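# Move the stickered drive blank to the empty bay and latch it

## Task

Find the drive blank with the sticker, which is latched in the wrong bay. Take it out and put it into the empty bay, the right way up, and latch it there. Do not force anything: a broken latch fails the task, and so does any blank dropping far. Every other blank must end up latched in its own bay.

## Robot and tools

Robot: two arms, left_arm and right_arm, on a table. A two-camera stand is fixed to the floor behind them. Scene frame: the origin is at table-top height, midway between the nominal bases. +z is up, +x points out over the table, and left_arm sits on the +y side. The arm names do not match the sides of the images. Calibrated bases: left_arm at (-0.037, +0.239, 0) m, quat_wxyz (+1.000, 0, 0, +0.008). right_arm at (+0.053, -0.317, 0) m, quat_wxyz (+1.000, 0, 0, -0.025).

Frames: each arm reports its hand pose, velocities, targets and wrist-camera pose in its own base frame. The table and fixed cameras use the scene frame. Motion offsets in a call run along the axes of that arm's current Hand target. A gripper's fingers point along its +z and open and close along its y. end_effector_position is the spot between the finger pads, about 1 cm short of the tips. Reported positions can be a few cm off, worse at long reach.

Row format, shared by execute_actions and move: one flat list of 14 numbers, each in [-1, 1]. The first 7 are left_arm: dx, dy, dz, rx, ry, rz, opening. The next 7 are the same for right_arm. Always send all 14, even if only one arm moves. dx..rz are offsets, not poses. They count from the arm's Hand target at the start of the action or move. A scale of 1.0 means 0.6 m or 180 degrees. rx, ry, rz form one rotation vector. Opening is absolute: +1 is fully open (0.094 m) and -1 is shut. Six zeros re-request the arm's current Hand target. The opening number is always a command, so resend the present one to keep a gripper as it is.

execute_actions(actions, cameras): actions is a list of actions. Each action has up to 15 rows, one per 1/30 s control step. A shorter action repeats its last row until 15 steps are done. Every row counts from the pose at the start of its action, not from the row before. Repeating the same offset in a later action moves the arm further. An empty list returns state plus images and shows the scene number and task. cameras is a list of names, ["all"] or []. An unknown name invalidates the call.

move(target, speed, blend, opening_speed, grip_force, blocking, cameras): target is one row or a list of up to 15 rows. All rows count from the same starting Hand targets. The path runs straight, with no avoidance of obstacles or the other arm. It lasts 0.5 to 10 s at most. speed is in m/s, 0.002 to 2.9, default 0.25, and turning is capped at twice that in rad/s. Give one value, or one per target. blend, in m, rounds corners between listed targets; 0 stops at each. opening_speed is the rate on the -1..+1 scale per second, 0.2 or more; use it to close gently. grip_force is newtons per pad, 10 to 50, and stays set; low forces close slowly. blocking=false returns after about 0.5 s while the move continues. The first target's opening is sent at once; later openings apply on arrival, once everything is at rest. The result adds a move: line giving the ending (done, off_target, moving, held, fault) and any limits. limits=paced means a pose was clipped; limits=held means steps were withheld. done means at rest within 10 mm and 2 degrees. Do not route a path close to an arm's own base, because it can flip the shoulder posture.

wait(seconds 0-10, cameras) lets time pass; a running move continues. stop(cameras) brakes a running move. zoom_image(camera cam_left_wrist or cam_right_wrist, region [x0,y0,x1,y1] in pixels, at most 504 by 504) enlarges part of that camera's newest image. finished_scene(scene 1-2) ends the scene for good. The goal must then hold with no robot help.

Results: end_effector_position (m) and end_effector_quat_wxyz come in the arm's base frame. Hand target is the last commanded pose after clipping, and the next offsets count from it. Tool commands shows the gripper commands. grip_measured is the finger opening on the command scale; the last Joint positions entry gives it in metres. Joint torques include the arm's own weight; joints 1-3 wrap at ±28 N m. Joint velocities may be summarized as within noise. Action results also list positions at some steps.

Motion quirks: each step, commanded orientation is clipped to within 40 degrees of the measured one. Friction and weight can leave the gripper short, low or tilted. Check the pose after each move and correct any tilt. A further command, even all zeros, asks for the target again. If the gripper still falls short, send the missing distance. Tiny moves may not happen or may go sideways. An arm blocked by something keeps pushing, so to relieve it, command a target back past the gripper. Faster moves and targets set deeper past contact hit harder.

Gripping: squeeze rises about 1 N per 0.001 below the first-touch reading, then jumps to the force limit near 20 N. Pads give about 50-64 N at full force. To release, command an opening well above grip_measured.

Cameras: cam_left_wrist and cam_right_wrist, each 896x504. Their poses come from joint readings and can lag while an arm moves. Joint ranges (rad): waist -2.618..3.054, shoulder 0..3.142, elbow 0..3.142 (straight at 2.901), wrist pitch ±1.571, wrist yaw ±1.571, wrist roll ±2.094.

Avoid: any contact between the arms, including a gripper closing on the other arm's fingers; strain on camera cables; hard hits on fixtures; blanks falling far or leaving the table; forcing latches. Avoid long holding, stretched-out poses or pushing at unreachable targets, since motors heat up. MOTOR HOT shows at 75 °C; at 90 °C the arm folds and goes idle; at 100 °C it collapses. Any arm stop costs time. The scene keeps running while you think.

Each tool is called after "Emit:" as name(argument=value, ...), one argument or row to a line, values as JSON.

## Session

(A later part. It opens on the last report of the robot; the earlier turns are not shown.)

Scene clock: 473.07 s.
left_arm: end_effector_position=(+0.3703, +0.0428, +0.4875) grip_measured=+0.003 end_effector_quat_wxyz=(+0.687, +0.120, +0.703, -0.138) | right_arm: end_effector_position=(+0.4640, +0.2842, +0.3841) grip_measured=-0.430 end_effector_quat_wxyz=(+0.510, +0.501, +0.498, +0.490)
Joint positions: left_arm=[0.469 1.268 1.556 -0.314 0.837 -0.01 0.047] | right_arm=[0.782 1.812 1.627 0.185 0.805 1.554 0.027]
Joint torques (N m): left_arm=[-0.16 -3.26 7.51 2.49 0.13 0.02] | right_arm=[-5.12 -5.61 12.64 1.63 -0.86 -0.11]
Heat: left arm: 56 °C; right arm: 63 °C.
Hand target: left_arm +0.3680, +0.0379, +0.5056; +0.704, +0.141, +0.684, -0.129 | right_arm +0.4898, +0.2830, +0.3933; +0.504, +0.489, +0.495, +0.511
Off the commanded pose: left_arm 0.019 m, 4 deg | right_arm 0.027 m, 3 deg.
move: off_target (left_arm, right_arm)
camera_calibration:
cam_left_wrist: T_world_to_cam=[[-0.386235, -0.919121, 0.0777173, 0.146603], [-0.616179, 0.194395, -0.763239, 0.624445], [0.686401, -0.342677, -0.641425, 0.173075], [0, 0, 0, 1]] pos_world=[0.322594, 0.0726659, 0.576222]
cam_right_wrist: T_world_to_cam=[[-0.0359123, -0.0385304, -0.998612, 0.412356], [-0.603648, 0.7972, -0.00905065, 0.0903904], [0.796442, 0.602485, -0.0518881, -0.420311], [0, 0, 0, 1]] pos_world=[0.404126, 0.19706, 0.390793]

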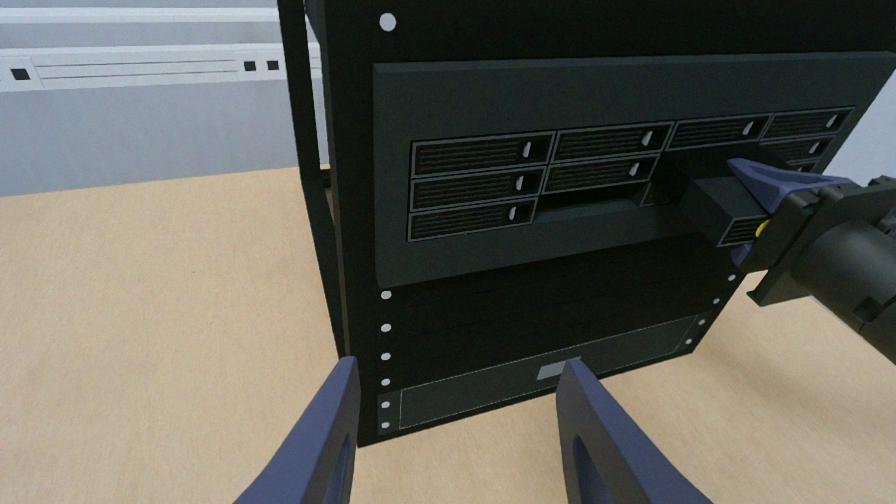

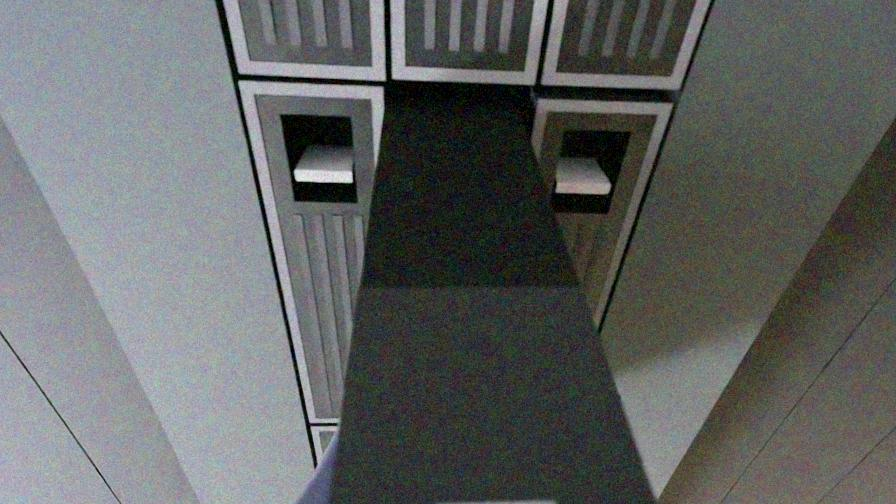

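Emit:
move(
  target=[
    [0,0,0,0,0,0,0,-0.016,0.004,-0.06,0,0.01,0,-0.6],
    [0,0,0,0,0,0,0,-0.024,0.006,-0.06,0,0.035,0,-0.6],
  ],
  speed=0.05,
  cameras=["all"],
)

Emit:
zoom_image(
  camera="cam_left_wrist",
  region=[630, 110, 880, 330],
)

Scene clock: 479.77 s.
left_arm: end_effector_position=(+0.3703, +0.0428, +0.4875) grip_measured=+0.003 end_effector_quat_wxyz=(+0.687, +0.120, +0.703, -0.138) | right_arm: end_effector_position=(+0.4603, +0.2775, +0.3816) grip_measured=-0.431 end_effector_quat_wxyz=(+0.476, +0.464, +0.529, +0.527)
Joint positions: left_arm=[0.469 1.268 1.556 -0.314 0.837 -0.01 0.047] | right_arm=[0.73 1.721 1.5 0.231 0.613 1.55 0.027]
Joint torques (N m): left_arm=[-0.14 -3.3 7.47 2.48 0.12 0.02] | right_arm=[-0.7 -11.45 6.89 1.42 -0.17 -0.02]
Heat: left arm: 56 °C; right arm: 62 °C.
Hand target: left_arm +0.3680, +0.0379, +0.5056; +0.704, +0.141, +0.684, -0.129 | right_arm +0.4539, +0.2683, +0.3959; +0.476, +0.460, +0.522, +0.537
Off the commanded pose: left_arm 0.019 m, 4 deg | right_arm 0.018 m, 1 deg.
move: off_target (left_arm, right_arm)
camera_calibration:
cam_left_wrist: T_world_to_cam=[[-0.386235, -0.919121, 0.0777173, 0.146603], [-0.616179, 0.194395, -0.763239, 0.624445], [0.686401, -0.342677, -0.641425, 0.173075], [0, 0, 0, 1]] pos_world=[0.322594, 0.0726659, 0.576222]
cam_right_wrist: T_world_to_cam=[[-0.0225837, -0.0402771, -0.998933, 0.403969], [-0.7086, 0.705501, -0.0124259, 0.168518], [0.705249, 0.707564, -0.0444732, -0.403504], [0, 0, 0, 1]] pos_world=[0.413106, 0.182885, 0.387687]

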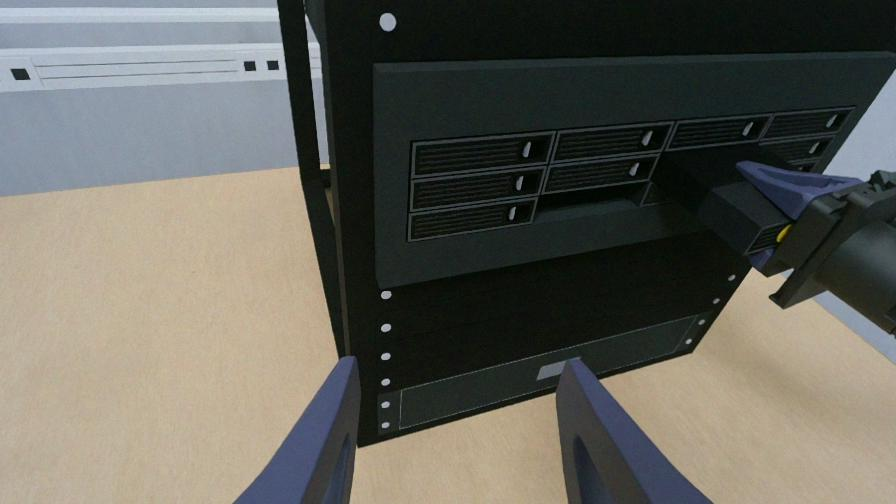

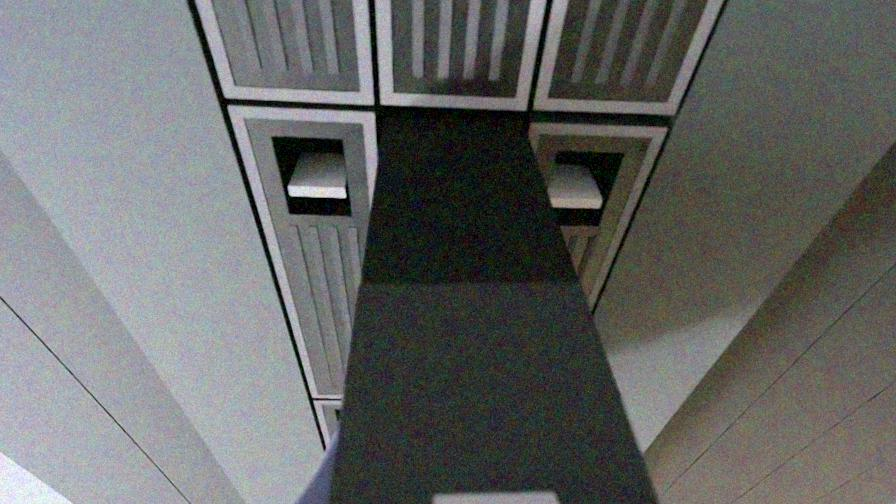

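Scaled by 2.016.

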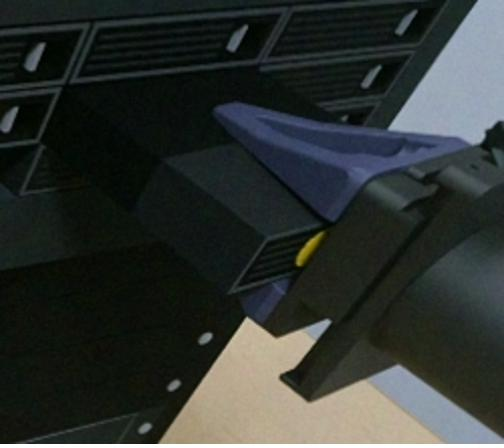

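Emit:
move(
  target=[0,0,0,0,0,0,0,-0.017,-0.003,0.058,0,0,0,-0.6],
  speed=0.05,
  cameras=["all"],
)

Emit:
zoom_image(
  camera="cam_left_wrist",
  region=[630, 110, 880, 330],
)

Scene clock: 484.00 s.
left_arm: end_effector_position=(+0.3703, +0.0428, +0.4875) grip_measured=+0.003 end_effector_quat_wxyz=(+0.687, +0.120, +0.703, -0.138) | right_arm: end_effector_position=(+0.4662, +0.2742, +0.3819) grip_measured=-0.431 end_effector_quat_wxyz=(+0.465, +0.461, +0.541, +0.528)
Joint positions: left_arm=[0.469 1.268 1.556 -0.314 0.837 -0.01 0.047] | right_arm=[0.704 1.721 1.52 0.189 0.56 1.562 0.027]
Joint torques (N m): left_arm=[-0.17 -3.26 7.51 2.48 0.13 0.04] | right_arm=[-5.04 -5.2 12.77 1.78 -0.32 -0.12]
Heat: left arm: 56 °C; right arm: 61 °C.
Hand target: left_arm +0.3680, +0.0379, +0.5056; +0.704, +0.141, +0.684, -0.129 | right_arm +0.4898, +0.2623, +0.3949; +0.476, +0.460, +0.523, +0.537
Off the commanded pose: left_arm 0.019 m, 4 deg | right_arm 0.029 m, 3 deg.
move: off_target (left_arm, right_arm)
camera_calibration:
cam_left_wrist: T_world_to_cam=[[-0.386235, -0.919121, 0.0777173, 0.146603], [-0.616179, 0.194395, -0.763239, 0.624445], [0.686401, -0.342677, -0.641425, 0.173075], [0, 0, 0, 1]] pos_world=[0.322594, 0.0726659, 0.576222]
cam_right_wrist: T_world_to_cam=[[-0.0397268, -0.0439314, -0.998244, 0.412901], [-0.72701, 0.686626, -0.00128487, 0.184549], [0.685477, 0.725683, -0.059216, -0.39542], [0, 0, 0, 1]] pos_world=[0.421624, 0.178373, 0.388998]

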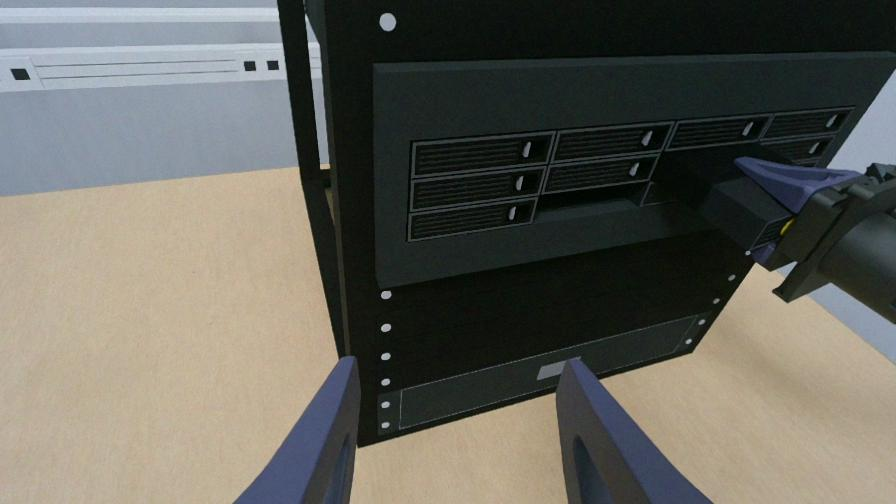

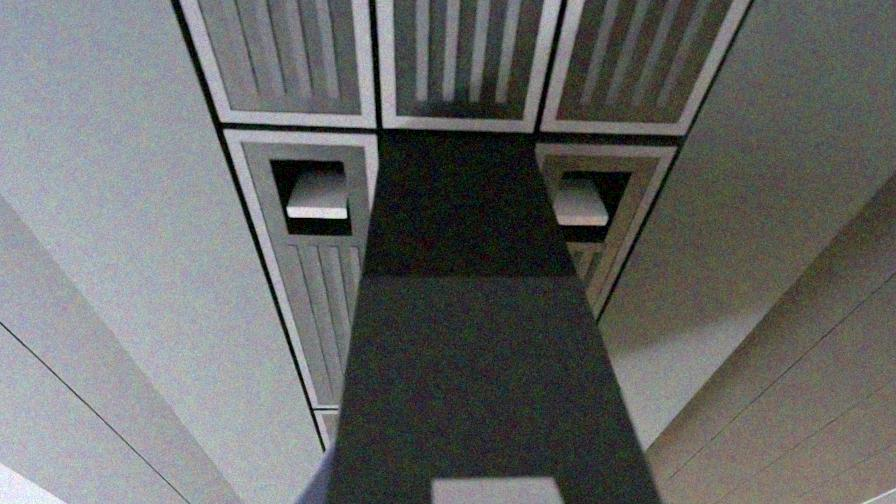

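Scaled by 2.016.

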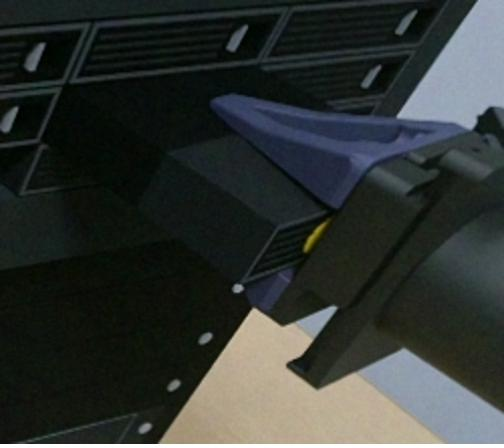

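Emit:
move(
  target=[0,0,0,0,0,0,0,0.0197,-0.005,0.009,0,-0.02,0,-0.6],
  speed=0.05,
  cameras=["all"],
)

Emit:
zoom_image(
  camera="cam_left_wrist",
  region=[630, 110, 880, 330],
)

Scene clock: 488.73 s.
left_arm: end_effector_position=(+0.3703, +0.0428, +0.4875) grip_measured=+0.003 end_effector_quat_wxyz=(+0.687, +0.120, +0.703, -0.138) | right_arm: end_effector_position=(+0.4781, +0.2751, +0.3837) grip_measured=-0.431 end_effector_quat_wxyz=(+0.481, +0.482, +0.519, +0.517)
Joint positions: left_arm=[0.469 1.268 1.556 -0.314 0.837 -0.01 0.047] | right_arm=[0.712 1.786 1.597 0.184 0.64 1.573 0.027]
Joint torques (N m): left_arm=[-0.16 -3.25 7.54 2.49 0.13 0.03] | right_arm=[-1.85 -5.2 12.64 1.72 -0.11 -0.24]
Heat: left arm: 56 °C; right arm: 62 °C.
Hand target: left_arm +0.3680, +0.0379, +0.5056; +0.704, +0.141, +0.684, -0.129 | right_arm +0.4937, +0.2747, +0.3922; +0.493, +0.477, +0.507, +0.522
Off the commanded pose: left_arm 0.019 m, 4 deg | right_arm 0.018 m, 2 deg.
move: off_target (left_arm, right_arm)
camera_calibration:
cam_left_wrist: T_world_to_cam=[[-0.386235, -0.919121, 0.0777173, 0.146603], [-0.616179, 0.194395, -0.763239, 0.624445], [0.686401, -0.342677, -0.641425, 0.173075], [0, 0, 0, 1]] pos_world=[0.322594, 0.0726659, 0.576222]
cam_right_wrist: T_world_to_cam=[[-0.037104, -0.0264744, -0.998961, 0.409451], [-0.675977, 0.736902, 0.00557823, 0.151759], [0.735988, 0.675481, -0.0452381, -0.419846], [0, 0, 0, 1]] pos_world=[0.42678, 0.182607, 0.389186]

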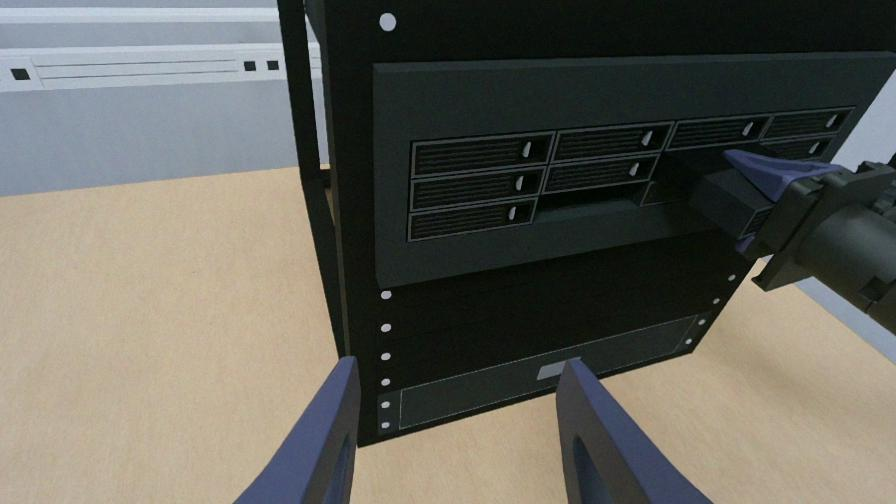

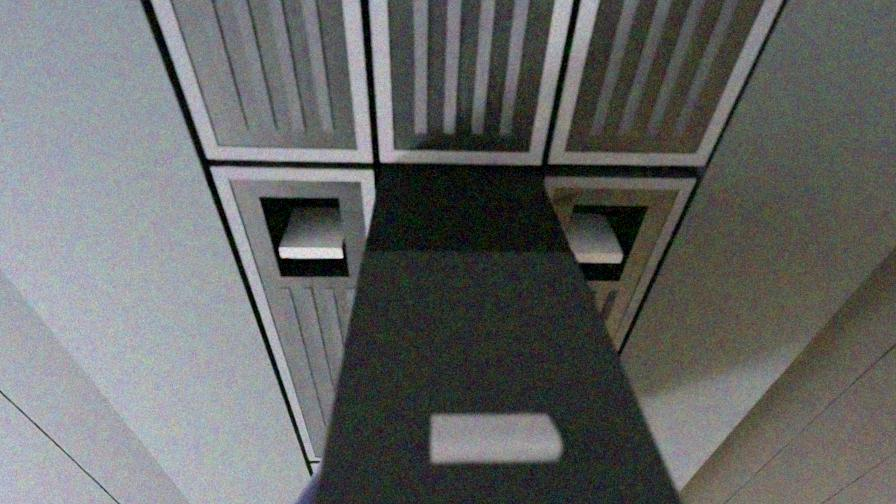

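Scaled by 2.016.

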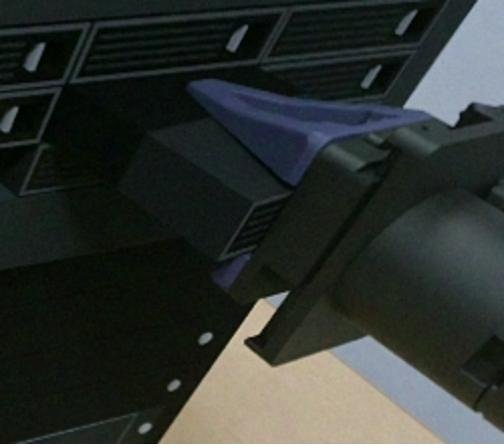

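Emit:
move(
  target=[0,0,0,0,0,0,0, 0,-0.012,-0.02,0,-0.012,0,-0.6],
  speed=0.05,
  cameras=["all"],
)

Scene clock: 498.27 s.
left_arm: end_effector_position=(+0.3703, +0.0428, +0.4875) grip_measured=+0.003 end_effector_quat_wxyz=(+0.687, +0.120, +0.703, -0.138) | right_arm: end_effector_position=(+0.4761, +0.2752, +0.3843) grip_measured=-0.431 end_effector_quat_wxyz=(+0.489, +0.487, +0.511, +0.513)
Joint positions: left_arm=[0.469 1.268 1.556 -0.314 0.837 -0.01 0.047] | right_arm=[0.723 1.789 1.597 0.196 0.675 1.567 0.027]
Joint torques (N m): left_arm=[-0.17 -3.32 7.54 2.48 0.13 0.05] | right_arm=[-0.14 -6.84 8.36 1.89 0.2 -0.17]
Heat: left arm: 56 °C; right arm: 65 °C.
Hand target: left_arm +0.3680, +0.0379, +0.5056; +0.704, +0.141, +0.684, -0.129 | right_arm +0.4819, +0.2741, +0.3847; +0.502, +0.487, +0.498, +0.513
Off the commanded pose: left_arm 0.019 m, 4 deg | right_arm 0.006 m, 2 deg.
move: off_target (left_arm)
camera_calibration:
cam_left_wrist: T_world_to_cam=[[-0.386235, -0.919121, 0.0777173, 0.146603], [-0.616179, 0.194395, -0.763239, 0.624445], [0.686401, -0.342677, -0.641425, 0.173075], [0, 0, 0, 1]] pos_world=[0.322594, 0.0726659, 0.576222]
cam_right_wrist: T_world_to_cam=[[-0.0310576, -0.0258877, -0.999182, 0.407055], [-0.658903, 0.752228, 0.000991307, 0.139685], [0.751587, 0.658395, -0.0404198, -0.423084], [0, 0, 0, 1]] pos_world=[0.422666, 0.184019, 0.389483]

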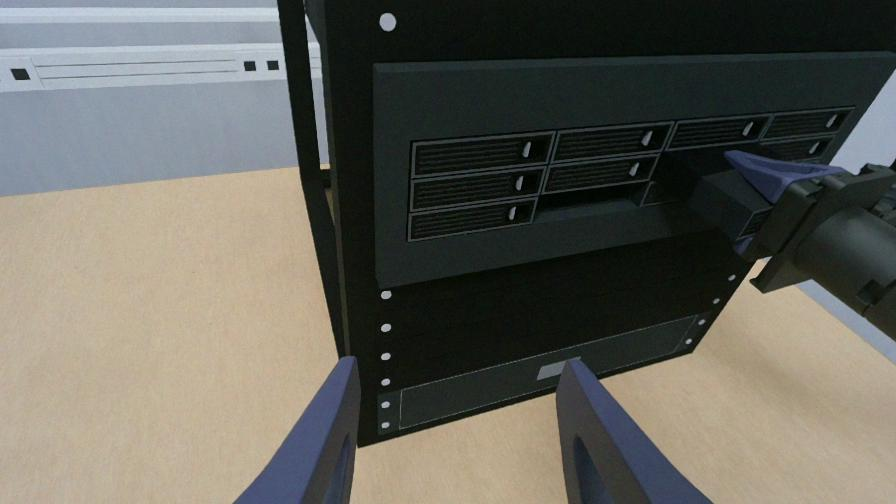

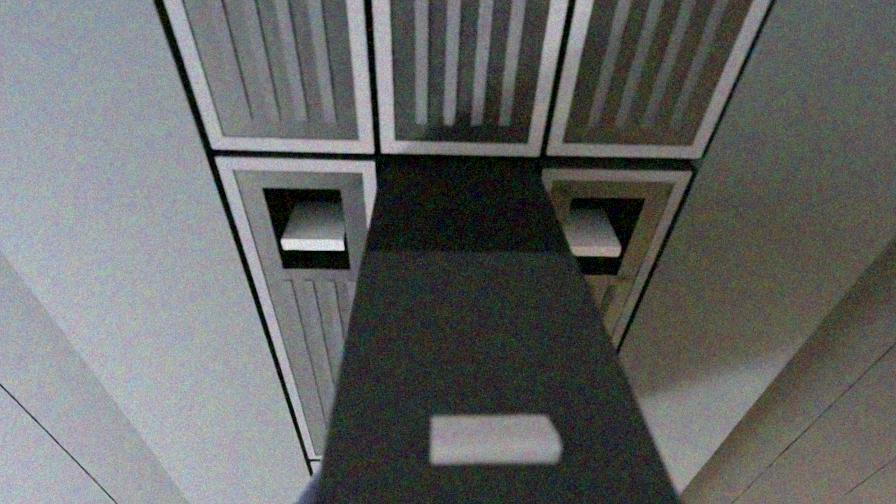

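Emit:
move(
  target=[
    [0,0,0,0,0,0,0, 0,0,-0.012,0,-0.02,0,-0.6],
    [0,0,0,0,0,0,0, 0.0,-0.012,0.034,0,-0.02,0,-0.6],
  ],
  speed=0.05,
  cameras=["all"],
)

Emit:
zoom_image(
  camera="cam_left_wrist",
  region=[560, 90, 896, 280],
)

Scene clock: 504.87 s.
left_arm: end_effector_position=(+0.3703, +0.0428, +0.4875) grip_measured=+0.003 end_effector_quat_wxyz=(+0.687, +0.120, +0.703, -0.138) | right_arm: end_effector_position=(+0.4851, +0.2794, +0.3822) grip_measured=-0.431 end_effector_quat_wxyz=(+0.513, +0.499, +0.484, +0.503)
Joint positions: left_arm=[0.469 1.268 1.556 -0.314 0.837 -0.01 0.047] | right_arm=[0.739 1.859 1.645 0.258 0.763 1.546 0.027]
Joint torques (N m): left_arm=[-0.17 -3.23 7.56 2.49 0.13 0.03] | right_arm=[-2.85 -6 11.43 1.37 -0.18 0]
Heat: left arm: 57 °C; right arm: 64 °C.
Hand target: left_arm +0.3680, +0.0379, +0.5056; +0.704, +0.141, +0.684, -0.129 | right_arm +0.5026, +0.2745, +0.3780; +0.517, +0.503, +0.482, +0.498
Off the commanded pose: left_arm 0.019 m, 4 deg | right_arm 0.019 m, 1 deg.
move: off_target (left_arm, right_arm)
camera_calibration:
cam_left_wrist: T_world_to_cam=[[-0.386235, -0.919121, 0.0777173, 0.146603], [-0.616179, 0.194395, -0.763239, 0.624445], [0.686401, -0.342677, -0.641425, 0.173075], [0, 0, 0, 1]] pos_world=[0.322594, 0.0726659, 0.576222]
cam_right_wrist: T_world_to_cam=[[-0.00402767, -0.017206, -0.999844, 0.390022], [-0.602278, 0.798207, -0.0113099, 0.106874], [0.798277, 0.602138, -0.0135777, -0.449824], [0, 0, 0, 1]] pos_world=[0.425023, 0.192259, 0.385063]

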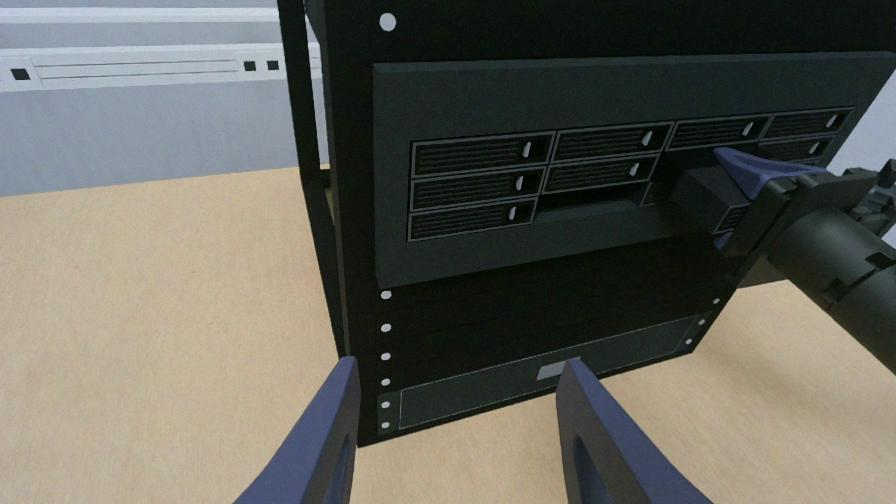

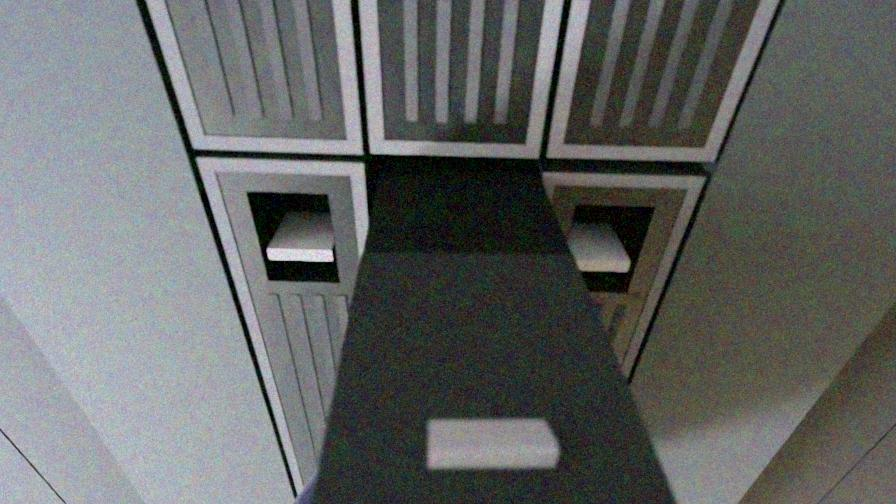

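Scaled by 1.500.

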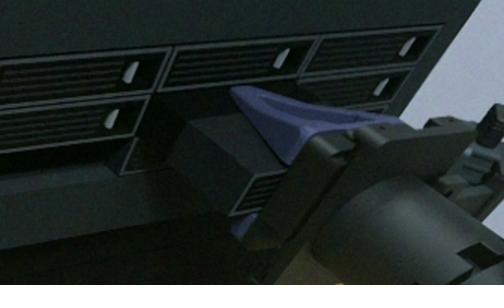

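Emit:
move(
  target=[
    [0,0,0,0,0,0,0, 0.006,0.005,-0.03,0,0,0,-0.6],
    [0,0,0,0,0,0,0, 0.006,0.005,-0.03,0,0,0,-0.2],
  ],
  speed=0.05,
  opening_speed=0.3,
  cameras=["all"],
)

Emit:
zoom_image(
  camera="cam_left_wrist",
  region=[560, 90, 896, 280],
)

Scene clock: 509.53 s.
left_arm: end_effector_position=(+0.3703, +0.0428, +0.4875) grip_measured=+0.003 end_effector_quat_wxyz=(+0.687, +0.120, +0.703, -0.138) | right_arm: end_effector_position=(+0.4846, +0.2790, +0.3825) grip_measured=-0.202 end_effector_quat_wxyz=(+0.514, +0.500, +0.483, +0.502)
Joint positions: left_arm=[0.469 1.268 1.556 -0.314 0.837 -0.01 0.047] | right_arm=[0.741 1.859 1.645 0.26 0.769 1.545 0.037]
Joint torques (N m): left_arm=[-0.2 -3.32 7.56 2.47 0.14 0.03] | right_arm=[0.5 -8.88 8.17 1.36 0.1 -0.01]
Heat: left arm: 57 °C; right arm: 62 °C.
Hand target: left_arm +0.3680, +0.0379, +0.5056; +0.704, +0.141, +0.684, -0.129 | right_arm +0.4847, +0.2788, +0.3804; +0.517, +0.503, +0.482, +0.497
Off the commanded pose: left_arm 0.019 m, 4 deg | right_arm 0.002 m, 1 deg.
move: off_target (left_arm)
camera_calibration:
cam_left_wrist: T_world_to_cam=[[-0.386235, -0.919121, 0.0777173, 0.146603], [-0.616179, 0.194395, -0.763239, 0.624445], [0.686401, -0.342677, -0.641425, 0.173075], [0, 0, 0, 1]] pos_world=[0.322594, 0.0726659, 0.576222]
cam_right_wrist: T_world_to_cam=[[-0.00287477, -0.0165047, -0.99986, 0.389598], [-0.598267, 0.801214, -0.0115055, 0.104206], [0.801292, 0.59815, -0.0121775, -0.450094], [0, 0, 0, 1]] pos_world=[0.42412, 0.192162, 0.385262]

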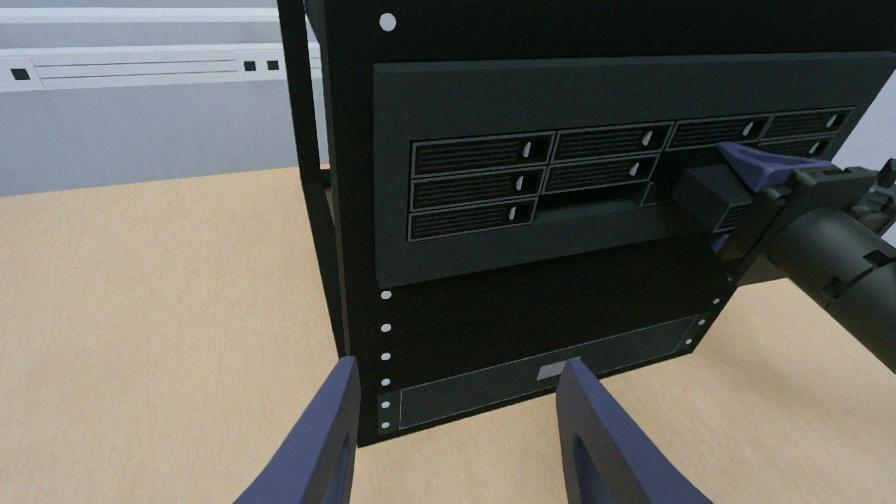

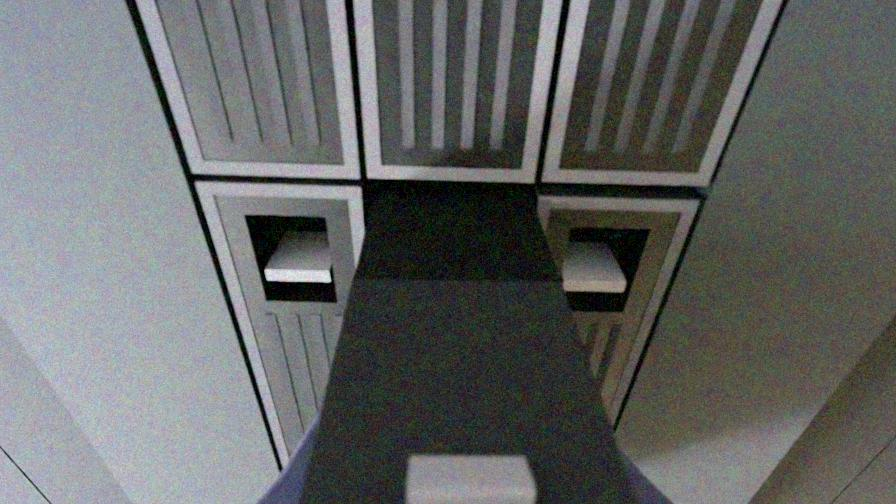

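Scaled by 1.500.

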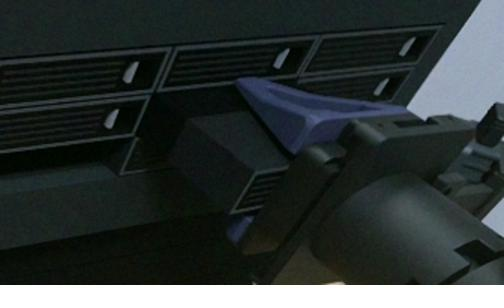

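Emit:
move(
  target=[0,0,0,0,0,0,0, 0,0.003,-0.045,0,0,0,-0.2],
  speed=0.06,
  cameras=["all"],
)

Emit:
zoom_image(
  camera="cam_left_wrist",
  region=[560, 90, 896, 280],
)

Scene clock: 512.53 s.
left_arm: end_effector_position=(+0.3703, +0.0428, +0.4875) grip_measured=+0.003 end_effector_quat_wxyz=(+0.687, +0.120, +0.703, -0.138) | right_arm: end_effector_position=(+0.4687, +0.2820, +0.3771) grip_measured=-0.202 end_effector_quat_wxyz=(+0.516, +0.504, +0.480, +0.500)
Joint positions: left_arm=[0.469 1.268 1.556 -0.314 0.837 -0.01 0.047] | right_arm=[0.775 1.826 1.582 0.292 0.815 1.545 0.038]
Joint torques (N m): left_arm=[-0.16 -3.28 7.47 2.48 0.13 0.04] | right_arm=[1.68 -11.69 5.97 1.2 0.1 -0.06]
Heat: left arm: 57 °C; right arm: 62 °C.
Hand target: left_arm +0.3680, +0.0379, +0.5056; +0.704, +0.141, +0.684, -0.129 | right_arm +0.4576, +0.2799, +0.3815; +0.517, +0.503, +0.482, +0.498
Off the commanded pose: left_arm 0.019 m, 4 deg | right_arm 0.012 m, 0 deg.
move: off_target (left_arm, right_arm)
camera_calibration:
cam_left_wrist: T_world_to_cam=[[-0.386235, -0.919121, 0.0777173, 0.146603], [-0.616179, 0.194395, -0.763239, 0.624445], [0.686401, -0.342677, -0.641425, 0.173075], [0, 0, 0, 1]] pos_world=[0.322594, 0.0726659, 0.576222]
cam_right_wrist: T_world_to_cam=[[-0.00368806, -0.0140868, -0.999894, 0.383881], [-0.589739, 0.807542, -0.00920168, 0.0854718], [0.807586, 0.589642, -0.0112858, -0.440068], [0, 0, 0, 1]] pos_world=[0.407214, 0.195868, 0.379661]

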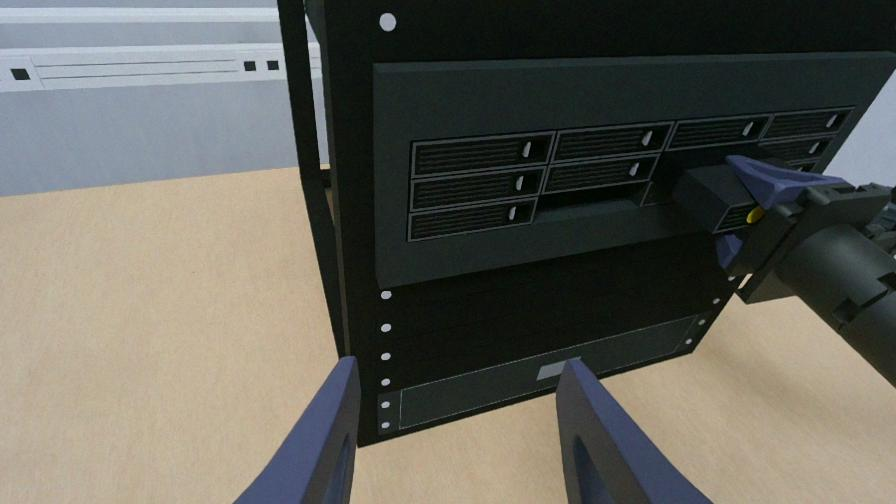

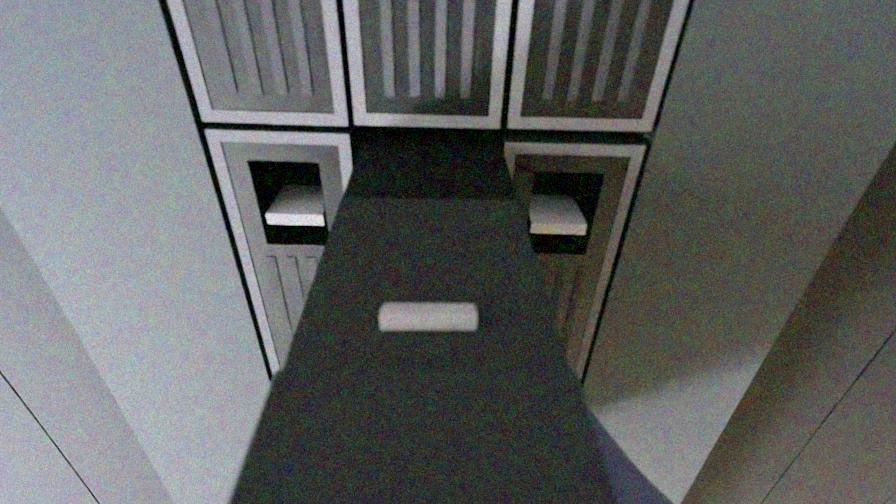

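Scaled by 1.500.

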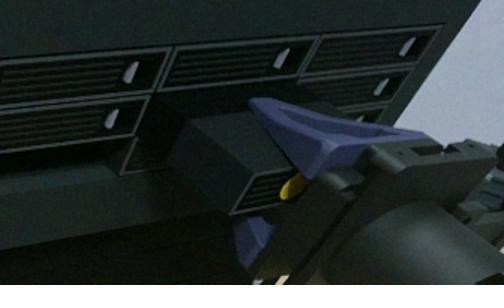

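Emit:
move(
  target=[
    [0,0,0,0,0,0,0, 0,0.006,-0.03,0,0,0,-0.15],
    [0,0,0,0,0,0,0, 0.0,0.004,-0.09,0,0,0,-0.15],
  ],
  speed=0.08,
  cameras=["all"],
)

Emit:
zoom_image(
  camera="cam_left_wrist",
  region=[560, 90, 896, 280],
)

Scene clock: 515.87 s.
left_arm: end_effector_position=(+0.3703, +0.0428, +0.4875) grip_measured=+0.003 end_effector_quat_wxyz=(+0.687, +0.120, +0.703, -0.138) | right_arm: end_effector_position=(+0.4129, +0.2889, +0.3742) grip_measured=-0.152 end_effector_quat_wxyz=(+0.514, +0.501, +0.489, +0.496)
Joint positions: left_arm=[0.469 1.268 1.556 -0.314 0.837 -0.01 0.047] | right_arm=[0.888 1.696 1.427 0.302 0.918 1.539 0.04]
Joint torques (N m): left_arm=[-0.18 -3.3 7.54 2.47 0.15 0.02] | right_arm=[1.17 -10.61 6.34 1.33 0.16 -0.08]
Heat: left arm: 57 °C; right arm: 61 °C.
Hand target: left_arm +0.3680, +0.0379, +0.5056; +0.704, +0.141, +0.684, -0.129 | right_arm +0.4037, +0.2820, +0.3823; +0.517, +0.503, +0.482, +0.497
Off the commanded pose: left_arm 0.019 m, 4 deg | right_arm 0.014 m, 1 deg.
move: off_target (left_arm, right_arm)
camera_calibration:
cam_left_wrist: T_world_to_cam=[[-0.386235, -0.919121, 0.0777173, 0.146603], [-0.616179, 0.194395, -0.763239, 0.624445], [0.686401, -0.342677, -0.641425, 0.173075], [0, 0, 0, 1]] pos_world=[0.322594, 0.0726659, 0.576222]
cam_right_wrist: T_world_to_cam=[[-0.0162869, -0.0279601, -0.999476, 0.38987], [-0.598064, 0.801348, -0.0126718, 0.0535654], [0.801283, 0.597544, -0.0297734, -0.391916], [0, 0, 0, 1]] pos_world=[0.352421, 0.202163, 0.378676]

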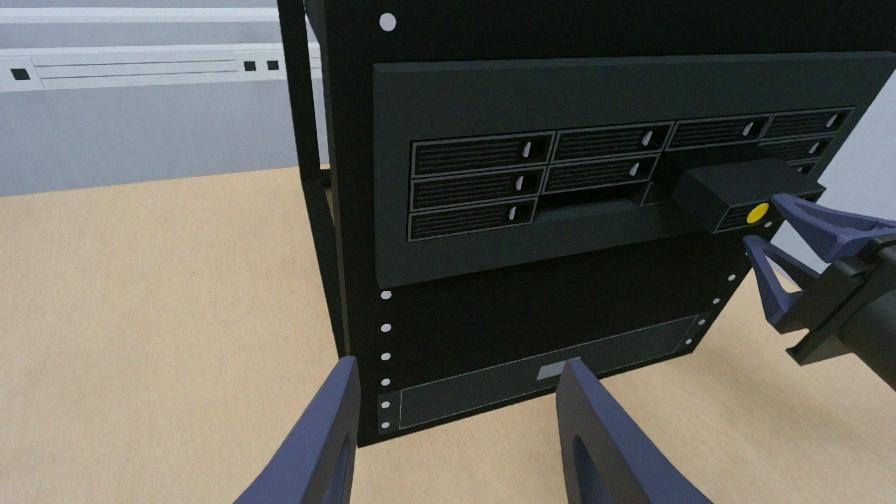

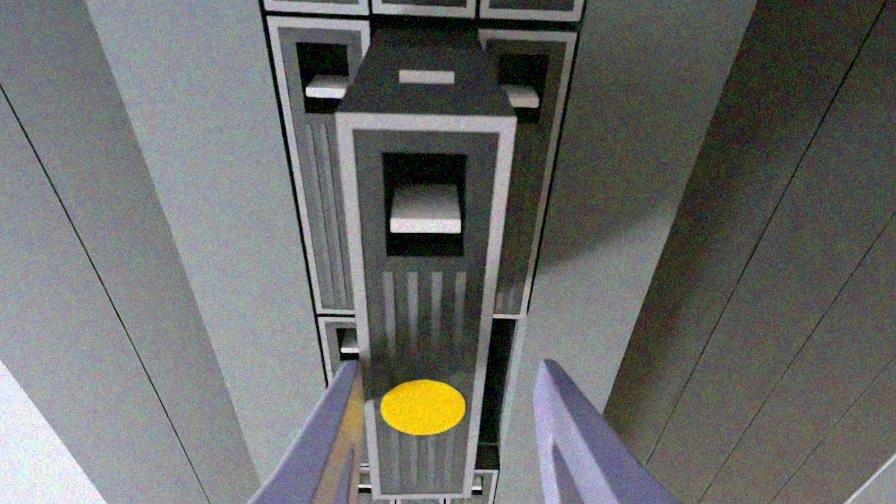

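Scaled by 1.500.

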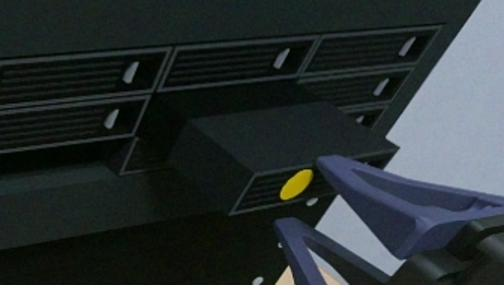

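Emit:
move(
  target=[
    [0,0,0,0,0,0,0, -0.010,0.016,0,0,0.008,0,-1],
    [0,0,0,0,0,0,0, -0.010,0.015,0.05,0,0.008,0,-1],
  ],
  speed=0.06,
  cameras=["all"],
)

Scene clock: 519.73 s.
left_arm: end_effector_position=(+0.3703, +0.0428, +0.4875) grip_measured=+0.003 end_effector_quat_wxyz=(+0.687, +0.120, +0.703, -0.138) | right_arm: end_effector_position=(+0.4282, +0.2731, +0.3822) grip_measured=-0.988 end_effector_quat_wxyz=(+0.512, +0.497, +0.494, +0.496)
Joint positions: left_arm=[0.469 1.268 1.556 -0.314 0.837 -0.01 0.047] | right_arm=[0.827 1.682 1.447 0.262 0.845 1.538 0.001]
Joint torques (N m): left_arm=[-0.13 -3.25 7.54 2.48 0.13 0.03] | right_arm=[-0.49 -6.56 11.64 1.29 -0.13 0.01]
Heat: left arm: 57 °C; right arm: 60 °C.
Hand target: left_arm +0.3680, +0.0379, +0.5056; +0.704, +0.141, +0.684, -0.129 | right_arm +0.4331, +0.2749, +0.3920; +0.511, +0.496, +0.488, +0.504
Off the commanded pose: left_arm 0.019 m, 4 deg | right_arm 0.011 m, 1 deg.
move: off_target (left_arm, right_arm)
camera_calibration:
cam_left_wrist: T_world_to_cam=[[-0.386235, -0.919121, 0.0777173, 0.146603], [-0.616179, 0.194395, -0.763239, 0.624445], [0.686401, -0.342677, -0.641425, 0.173075], [0, 0, 0, 1]] pos_world=[0.322594, 0.0726659, 0.576222]
cam_right_wrist: T_world_to_cam=[[-0.0188468, -0.0358933, -0.999178, 0.400876], [-0.606916, 0.794582, -0.0170958, 0.0828923], [0.794542, 0.606095, -0.0367596, -0.391248], [0, 0, 0, 1]] pos_world=[0.368727, 0.185657, 0.387581]

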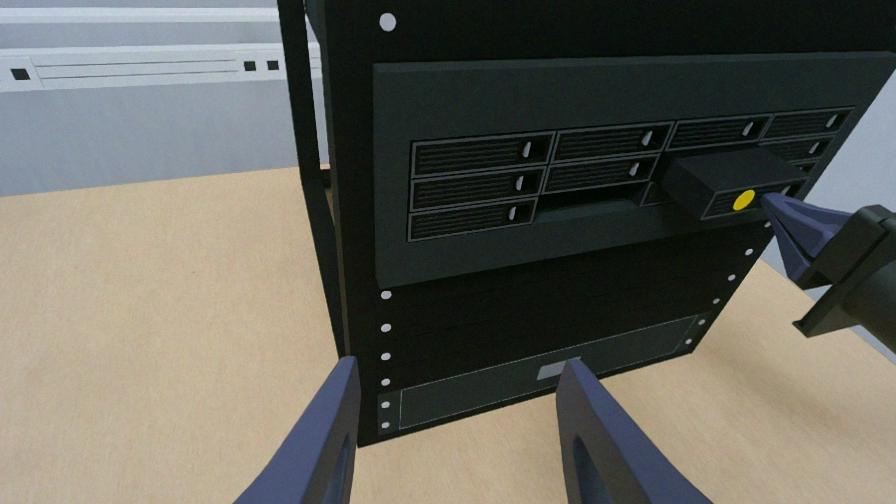

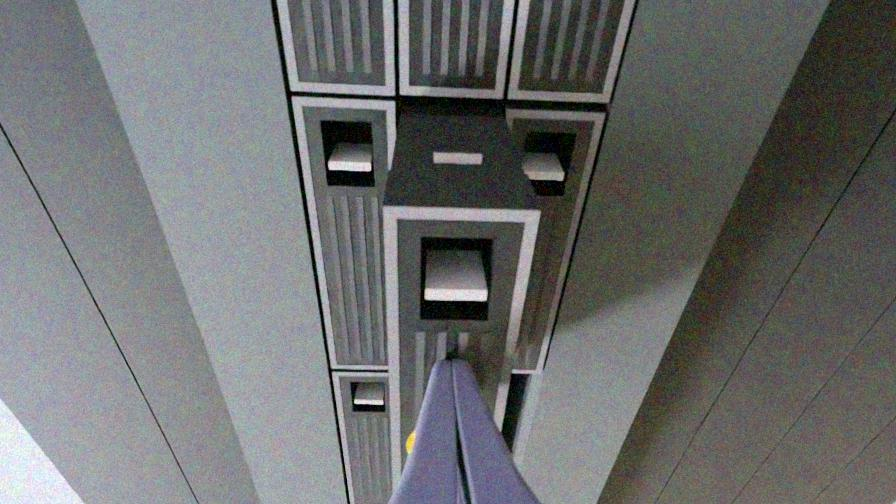

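Emit:
move(
  target=[0,0,0,0,0,0,0, 0.004,-0.004,0.045,0,0,0,-1],
  speed=0.05,
  cameras=["all"],
)

Scene clock: 522.57 s.
left_arm: end_effector_position=(+0.3703, +0.0428, +0.4875) grip_measured=+0.003 end_effector_quat_wxyz=(+0.687, +0.120, +0.703, -0.138) | right_arm: end_effector_position=(+0.4555, +0.2755, +0.3799) grip_measured=-0.988 end_effector_quat_wxyz=(+0.513, +0.496, +0.496, +0.495)
Joint positions: left_arm=[0.469 1.268 1.556 -0.314 0.837 -0.01 0.047] | right_arm=[0.78 1.761 1.532 0.25 0.798 1.538 0.001]
Joint torques (N m): left_arm=[-0.13 -3.23 7.5 2.46 0.13 0.04] | right_arm=[-0.46 -7.31 11.71 1.31 -0.13 0.04]
Heat: left arm: 57 °C; right arm: 61 °C.
Hand target: left_arm +0.3680, +0.0379, +0.5056; +0.704, +0.141, +0.684, -0.129 | right_arm +0.4603, +0.2769, +0.3905; +0.511, +0.496, +0.488, +0.504
Off the commanded pose: left_arm 0.019 m, 4 deg | right_arm 0.012 m, 1 deg.
move: off_target (left_arm, right_arm)
camera_calibration:
cam_left_wrist: T_world_to_cam=[[-0.386235, -0.919121, 0.0777173, 0.146603], [-0.616179, 0.194395, -0.763239, 0.624445], [0.686401, -0.342677, -0.641425, 0.173075], [0, 0, 0, 1]] pos_world=[0.322594, 0.0726659, 0.576222]
cam_right_wrist: T_world_to_cam=[[-0.0211412, -0.0399543, -0.998978, 0.401375], [-0.607224, 0.794306, -0.0189178, 0.0983412], [0.79425, 0.606203, -0.0410538, -0.412624], [0, 0, 0, 1]] pos_world=[0.395927, 0.188058, 0.385885]

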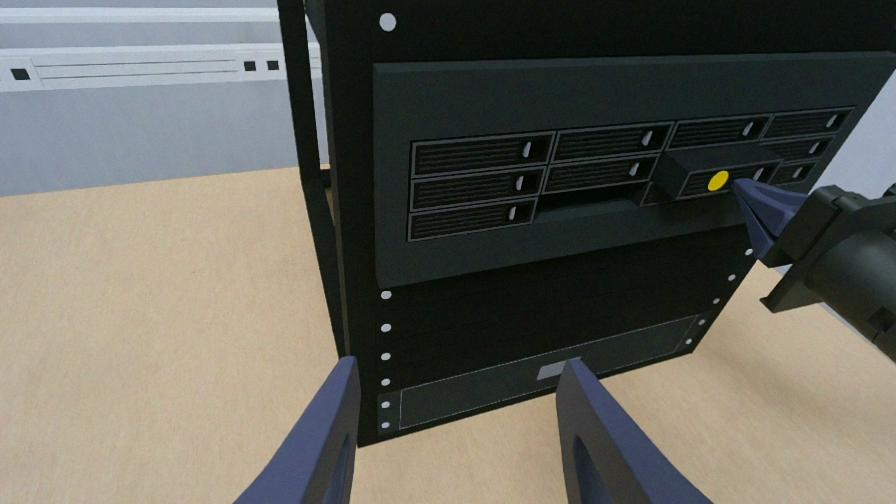

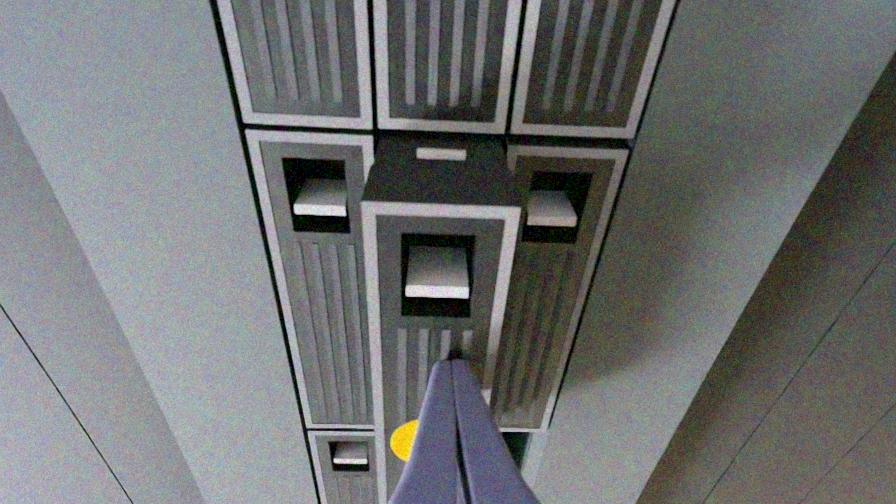

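Emit:
move(
  target=[0,0,0,0,0,0,0, 0.003,0.004,0.025,0,0,0,-1],
  speed=0.04,
  cameras=["all"],
)

Scene clock: 524.80 s.
left_arm: end_effector_position=(+0.3703, +0.0428, +0.4875) grip_measured=+0.003 end_effector_quat_wxyz=(+0.687, +0.120, +0.703, -0.138) | right_arm: end_effector_position=(+0.4701, +0.2778, +0.3834) grip_measured=-0.988 end_effector_quat_wxyz=(+0.512, +0.496, +0.496, +0.495)
Joint positions: left_arm=[0.469 1.268 1.556 -0.314 0.837 -0.01 0.047] | right_arm=[0.759 1.807 1.602 0.227 0.775 1.538 0.001]
Joint torques (N m): left_arm=[-0.18 -3.32 7.61 2.48 0.1 0.01] | right_arm=[-0.55 -7.64 11.74 1.34 -0.11 0.05]
Heat: left arm: 57 °C; right arm: 61 °C.
Hand target: left_arm +0.3680, +0.0379, +0.5056; +0.704, +0.141, +0.684, -0.129 | right_arm +0.4752, +0.2785, +0.3934; +0.511, +0.496, +0.488, +0.504
Off the commanded pose: left_arm 0.019 m, 4 deg | right_arm 0.011 m, 1 deg.
move: off_target (left_arm, right_arm)
camera_calibration:
cam_left_wrist: T_world_to_cam=[[-0.386235, -0.919121, 0.0777173, 0.146603], [-0.616179, 0.194395, -0.763239, 0.624445], [0.686401, -0.342677, -0.641425, 0.173075], [0, 0, 0, 1]] pos_world=[0.322594, 0.0726659, 0.576222]
cam_right_wrist: T_world_to_cam=[[-0.0207767, -0.0403789, -0.998968, 0.405099], [-0.608426, 0.793373, -0.0194144, 0.106511], [0.793339, 0.607395, -0.0410513, -0.425427], [0, 0, 0, 1]] pos_world=[0.410728, 0.190257, 0.389285]

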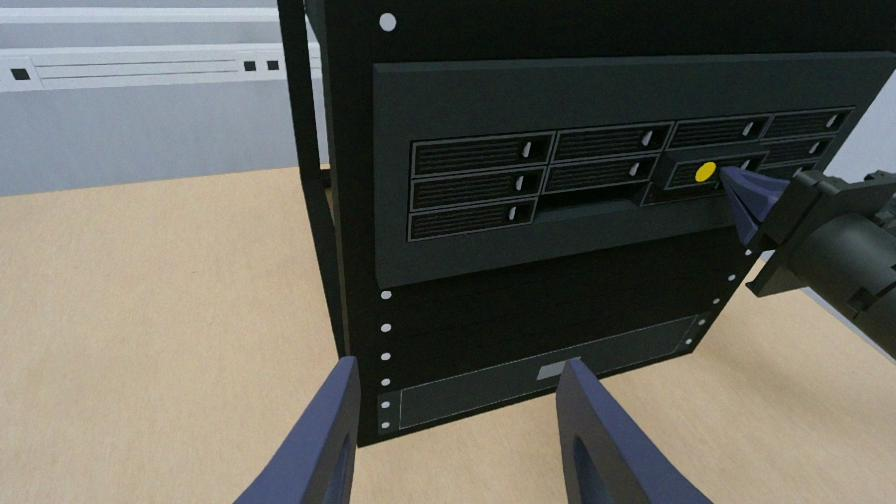

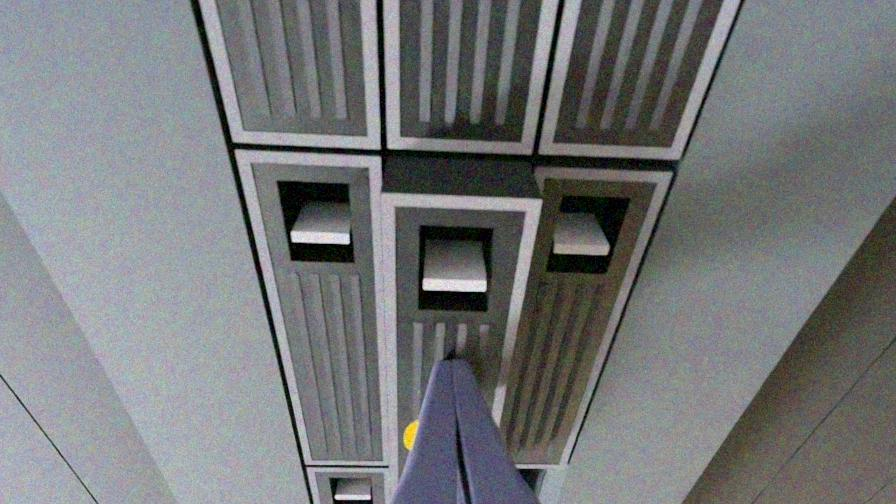

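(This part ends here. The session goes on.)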